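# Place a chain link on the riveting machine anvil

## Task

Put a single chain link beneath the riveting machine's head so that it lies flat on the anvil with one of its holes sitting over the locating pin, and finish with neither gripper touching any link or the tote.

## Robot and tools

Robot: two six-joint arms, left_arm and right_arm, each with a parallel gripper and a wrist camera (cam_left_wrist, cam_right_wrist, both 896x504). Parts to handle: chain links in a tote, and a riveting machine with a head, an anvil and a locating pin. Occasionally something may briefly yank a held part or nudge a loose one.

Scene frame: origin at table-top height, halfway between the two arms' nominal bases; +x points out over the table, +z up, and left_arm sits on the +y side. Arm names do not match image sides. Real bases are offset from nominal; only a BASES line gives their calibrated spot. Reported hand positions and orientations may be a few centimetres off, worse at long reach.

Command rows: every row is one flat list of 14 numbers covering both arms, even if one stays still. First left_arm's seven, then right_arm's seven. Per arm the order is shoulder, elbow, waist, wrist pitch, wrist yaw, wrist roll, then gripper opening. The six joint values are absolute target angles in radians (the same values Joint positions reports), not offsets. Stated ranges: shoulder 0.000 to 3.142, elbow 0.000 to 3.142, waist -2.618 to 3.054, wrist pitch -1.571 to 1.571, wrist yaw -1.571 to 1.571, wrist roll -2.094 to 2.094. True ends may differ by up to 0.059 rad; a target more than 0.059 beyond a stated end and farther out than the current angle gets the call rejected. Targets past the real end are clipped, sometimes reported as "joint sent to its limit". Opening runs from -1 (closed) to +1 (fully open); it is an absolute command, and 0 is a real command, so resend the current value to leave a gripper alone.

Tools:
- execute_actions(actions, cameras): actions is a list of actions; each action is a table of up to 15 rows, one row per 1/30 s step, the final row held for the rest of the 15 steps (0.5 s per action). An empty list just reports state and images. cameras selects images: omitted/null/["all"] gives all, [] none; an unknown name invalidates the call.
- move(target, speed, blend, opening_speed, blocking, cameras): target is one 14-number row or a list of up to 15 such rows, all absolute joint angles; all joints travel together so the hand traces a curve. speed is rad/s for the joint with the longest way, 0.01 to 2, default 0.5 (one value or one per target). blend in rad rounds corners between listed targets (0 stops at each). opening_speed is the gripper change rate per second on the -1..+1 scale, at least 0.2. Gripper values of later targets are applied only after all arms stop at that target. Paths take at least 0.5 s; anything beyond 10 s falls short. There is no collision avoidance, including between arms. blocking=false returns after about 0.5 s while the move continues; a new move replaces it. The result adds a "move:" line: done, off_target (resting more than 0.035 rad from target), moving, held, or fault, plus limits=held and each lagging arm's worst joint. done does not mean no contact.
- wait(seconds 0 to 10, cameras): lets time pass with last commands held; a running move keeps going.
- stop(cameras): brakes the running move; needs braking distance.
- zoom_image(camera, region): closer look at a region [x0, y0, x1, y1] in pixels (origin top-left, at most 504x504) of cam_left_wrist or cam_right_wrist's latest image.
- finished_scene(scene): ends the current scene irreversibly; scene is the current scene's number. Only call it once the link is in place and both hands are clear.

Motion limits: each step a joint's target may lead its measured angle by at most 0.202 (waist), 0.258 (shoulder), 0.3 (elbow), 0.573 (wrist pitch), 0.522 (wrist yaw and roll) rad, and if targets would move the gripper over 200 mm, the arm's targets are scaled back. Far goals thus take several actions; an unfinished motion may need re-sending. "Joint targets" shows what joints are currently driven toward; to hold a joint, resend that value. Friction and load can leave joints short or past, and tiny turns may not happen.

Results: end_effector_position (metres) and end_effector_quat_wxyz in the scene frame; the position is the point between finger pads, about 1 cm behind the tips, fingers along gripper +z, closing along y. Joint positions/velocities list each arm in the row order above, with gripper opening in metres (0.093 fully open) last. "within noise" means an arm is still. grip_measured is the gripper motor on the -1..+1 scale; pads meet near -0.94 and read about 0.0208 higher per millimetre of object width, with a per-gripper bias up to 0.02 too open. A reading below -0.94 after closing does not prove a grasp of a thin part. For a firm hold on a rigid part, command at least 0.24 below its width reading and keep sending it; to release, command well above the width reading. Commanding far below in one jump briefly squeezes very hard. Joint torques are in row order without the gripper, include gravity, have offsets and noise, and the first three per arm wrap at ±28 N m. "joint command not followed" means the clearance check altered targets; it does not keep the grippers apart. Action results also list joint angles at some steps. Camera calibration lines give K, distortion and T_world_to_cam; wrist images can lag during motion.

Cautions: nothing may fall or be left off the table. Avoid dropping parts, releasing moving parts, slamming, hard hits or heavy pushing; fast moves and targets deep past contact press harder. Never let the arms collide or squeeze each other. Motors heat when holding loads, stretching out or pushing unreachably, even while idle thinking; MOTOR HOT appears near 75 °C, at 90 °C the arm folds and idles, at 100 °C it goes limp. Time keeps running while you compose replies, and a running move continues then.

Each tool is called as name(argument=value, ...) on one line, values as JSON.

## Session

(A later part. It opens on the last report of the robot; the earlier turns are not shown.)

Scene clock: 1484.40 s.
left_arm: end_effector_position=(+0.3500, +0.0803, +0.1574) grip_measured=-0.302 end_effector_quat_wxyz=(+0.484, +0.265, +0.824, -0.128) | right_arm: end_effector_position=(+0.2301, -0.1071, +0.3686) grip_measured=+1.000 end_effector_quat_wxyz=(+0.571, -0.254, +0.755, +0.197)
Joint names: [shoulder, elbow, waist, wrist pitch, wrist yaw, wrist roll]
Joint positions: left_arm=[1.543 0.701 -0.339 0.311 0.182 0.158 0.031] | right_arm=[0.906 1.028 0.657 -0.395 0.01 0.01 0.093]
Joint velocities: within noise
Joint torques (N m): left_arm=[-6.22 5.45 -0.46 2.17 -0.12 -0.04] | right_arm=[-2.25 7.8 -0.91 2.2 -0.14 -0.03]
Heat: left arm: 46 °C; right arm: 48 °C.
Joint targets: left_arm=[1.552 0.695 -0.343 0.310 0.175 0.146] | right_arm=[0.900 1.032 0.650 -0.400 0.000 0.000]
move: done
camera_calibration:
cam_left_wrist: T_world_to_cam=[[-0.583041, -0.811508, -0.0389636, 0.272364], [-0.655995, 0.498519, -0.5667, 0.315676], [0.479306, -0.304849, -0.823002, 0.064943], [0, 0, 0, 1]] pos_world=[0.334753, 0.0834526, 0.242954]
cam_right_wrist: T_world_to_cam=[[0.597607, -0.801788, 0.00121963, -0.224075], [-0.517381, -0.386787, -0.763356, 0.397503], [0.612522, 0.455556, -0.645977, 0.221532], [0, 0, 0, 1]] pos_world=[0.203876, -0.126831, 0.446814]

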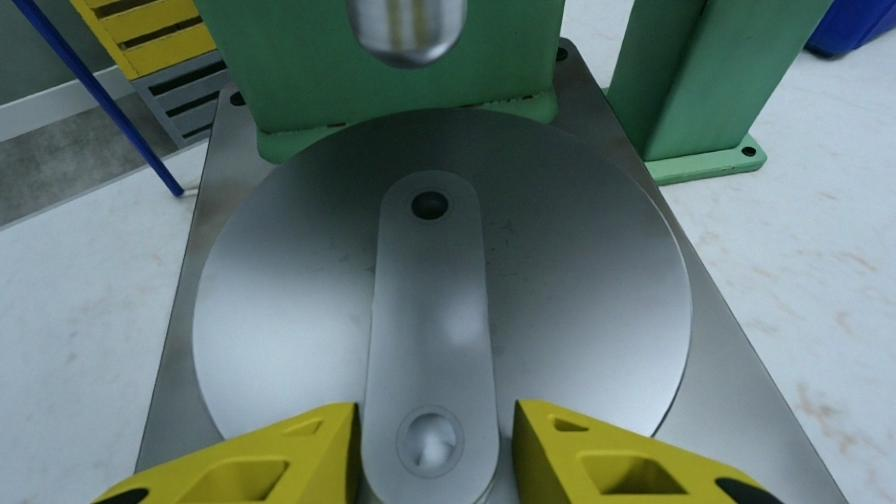

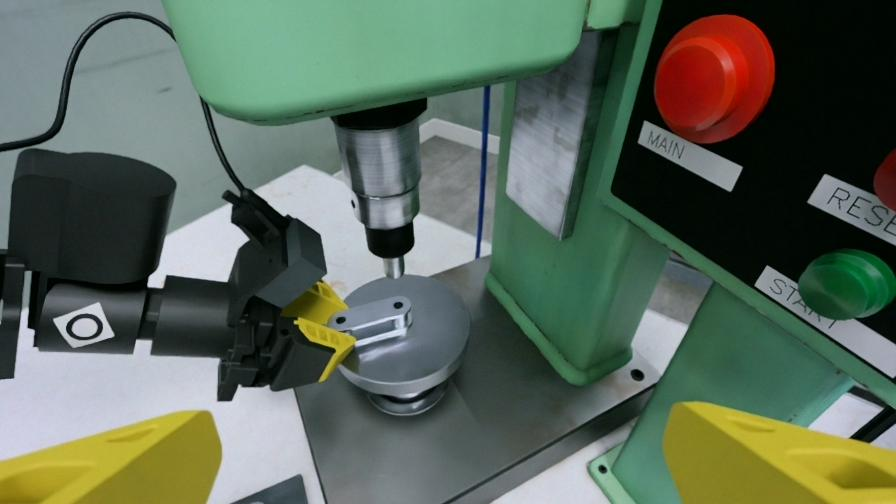

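move(target=[1.552,0.70,-0.336,0.31,0.175,0.146,0.0,0.9,1.032,0.65,-0.4,0.0,0.0,1.0], speed=0.1, opening_speed=0.5)

zoom_image(camera="cam_right_wrist", region=[320, 275, 430, 355])

Scene clock: 1495.27 s.
left_arm: end_effector_position=(+0.3500, +0.0803, +0.1573) grip_measured=-0.002 end_effector_quat_wxyz=(+0.484, +0.265, +0.824, -0.128) | right_arm: end_effector_position=(+0.2301, -0.1071, +0.3686) grip_measured=+1.000 end_effector_quat_wxyz=(+0.571, -0.254, +0.755, +0.197)
Joint names: [shoulder, elbow, waist, wrist pitch, wrist yaw, wrist roll]
Joint positions: left_arm=[1.543 0.701 -0.339 0.311 0.182 0.158 0.045] | right_arm=[0.906 1.028 0.657 -0.395 0.01 0.01 0.093]
Joint velocities: within noise
Joint torques (N m): left_arm=[-6.23 5.79 0.08 2.17 -0.11 -0.05] | right_arm=[-2.25 7.82 -0.91 2.2 -0.14 -0.03]
Heat: left arm: 46 °C; right arm: 48 °C.
Joint targets: left_arm=[1.552 0.700 -0.336 0.310 0.175 0.146] | right_arm=[0.900 1.032 0.650 -0.400 0.000 0.000]
move: done
camera_calibration:
cam_left_wrist: T_world_to_cam=[[-0.583054, -0.811503, -0.0388642, 0.272337], [-0.656197, 0.498595, -0.566399, 0.315612], [0.479012, -0.304739, -0.823214, 0.0650313], [0, 0, 0, 1]] pos_world=[0.33474, 0.0834574, 0.242881]
cam_right_wrist: T_world_to_cam=[[0.597607, -0.801788, 0.00121963, -0.224075], [-0.517381, -0.386787, -0.763356, 0.397503], [0.612522, 0.455556, -0.645977, 0.221532], [0, 0, 0, 1]] pos_world=[0.203876, -0.126831, 0.446814]

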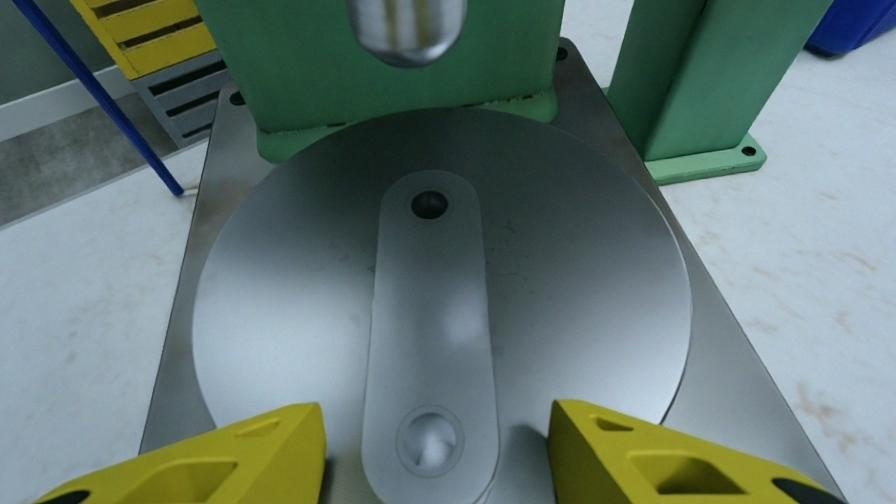

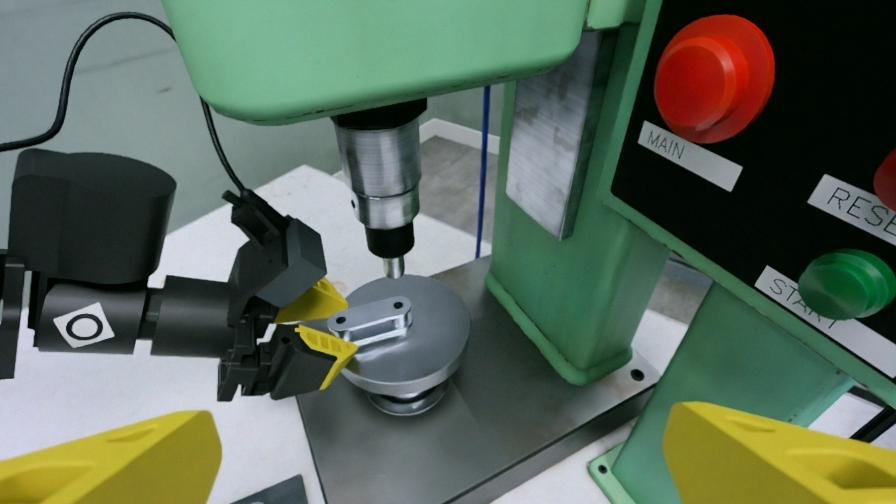

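Scaled by 4.582 from the camera's 896x504 image, which has a finer 1280x720 frame.

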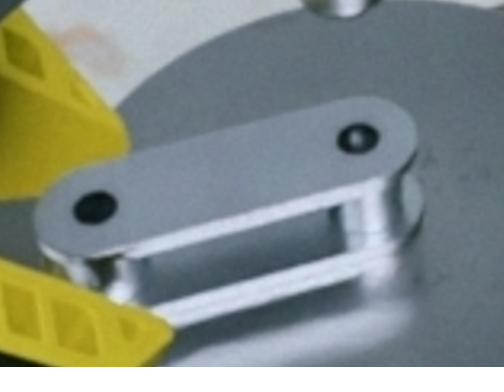

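move(target=[[1.46,0.725,-0.334,0.31,0.175,0.146,0.0,0.9,1.032,0.65,-0.4,0.0,0.0,1.0],[1.20,0.615,-0.268,-0.02,0.215,0.18,0.0,0.9,1.032,0.65,-0.4,0.0,0.0,1.0]], speed=0.3, blend=0.03)

zoom_image(camera="cam_right_wrist", region=[320, 275, 430, 355])

zoom_image(camera="cam_left_wrist", region=[300, 150, 560, 320])

Scene clock: 1505.60 s.
left_arm: end_effector_position=(+0.2965, +0.1213, +0.1798) grip_measured=-0.002 end_effector_quat_wxyz=(+0.451, +0.247, +0.849, -0.119) | right_arm: end_effector_position=(+0.2301, -0.1071, +0.3686) grip_measured=+1.000 end_effector_quat_wxyz=(+0.571, -0.254, +0.755, +0.197)
Joint names: [shoulder, elbow, waist, wrist pitch, wrist yaw, wrist roll]
Joint positions: left_arm=[1.222 0.624 -0.275 -0.018 0.203 0.166 0.045] | right_arm=[0.906 1.028 0.657 -0.395 0.01 0.01 0.093]
Joint velocities: within noise
Joint torques (N m): left_arm=[-6.58 5.61 0.43 2.08 0.11 0.22] | right_arm=[-2.19 7.8 -0.94 2.2 -0.15 -0.02]
Heat: left arm: 45 °C; right arm: 48 °C.
Joint targets: left_arm=[1.200 0.615 -0.268 -0.020 0.215 0.180] | right_arm=[0.900 1.032 0.650 -0.400 0.000 0.000]
move: done
camera_calibration:
cam_left_wrist: T_world_to_cam=[[-0.550277, -0.834896, -0.0120234, 0.263589], [-0.719226, 0.481255, -0.501106, 0.281863], [0.424158, -0.267099, -0.865302, 0.140881], [0, 0, 0, 1]] pos_world=[0.288014, 0.122051, 0.266317]
cam_right_wrist: T_world_to_cam=[[0.597607, -0.801788, 0.00121963, -0.224075], [-0.517381, -0.386787, -0.763356, 0.397503], [0.612522, 0.455556, -0.645977, 0.221532], [0, 0, 0, 1]] pos_world=[0.203876, -0.126831, 0.446814]

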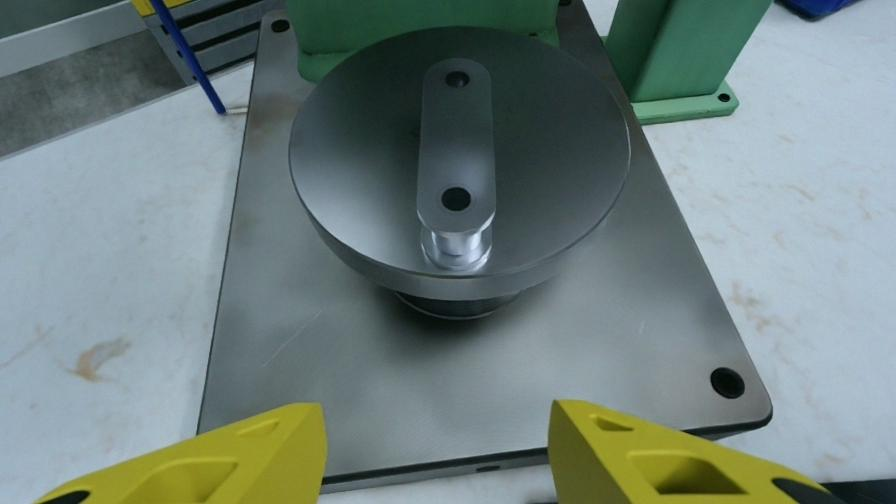

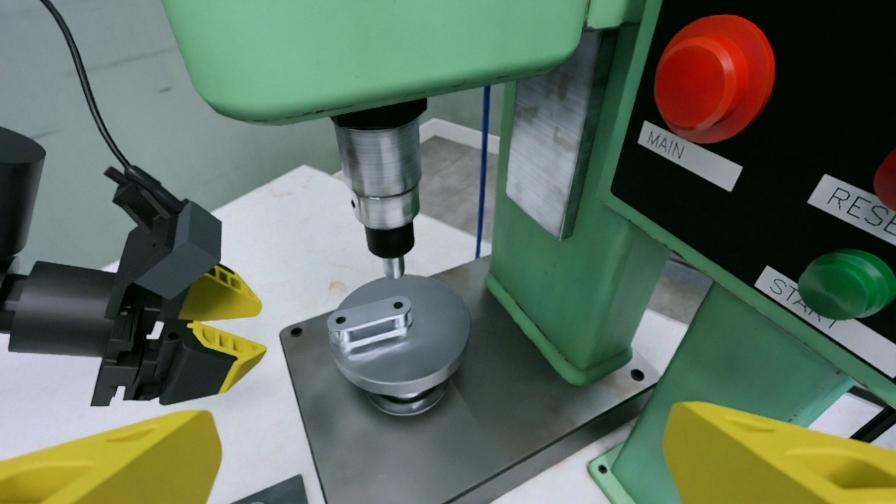

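Scaled by 4.582 from the camera's 896x504 image, which has a finer 1280x720 frame.

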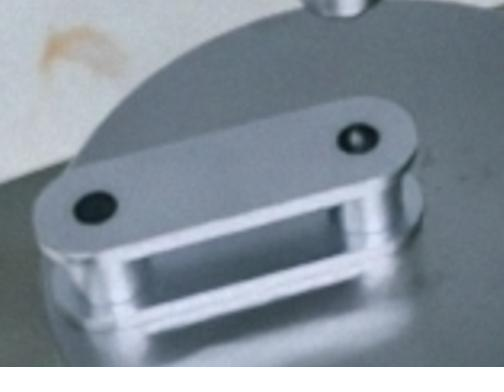

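Scaled by 1.938 from the camera's 896x504 image, which has a finer 1280x720 frame.

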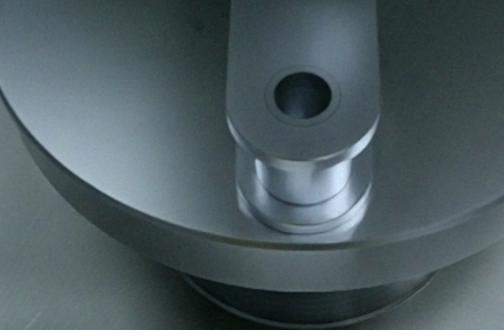

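zoom_image(camera="cam_right_wrist", region=[325, 290, 425, 352])

zoom_image(camera="cam_left_wrist", region=[400, 40, 520, 120])

Scaled by 5.040 from the camera's 896x504 image, which has a finer 1280x720 frame.

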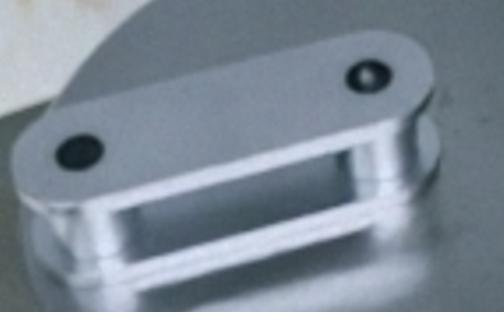

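Scaled by 4.200 from the camera's 896x504 image, which has a finer 1280x720 frame.

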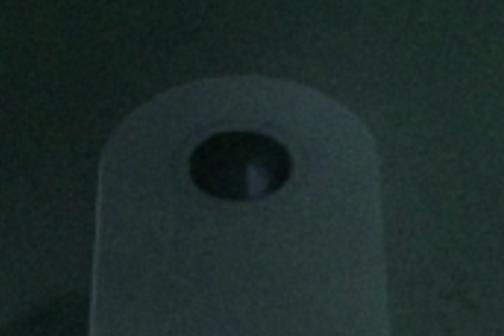

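finished_scene(scene=1)

The scene is finished: the task was done.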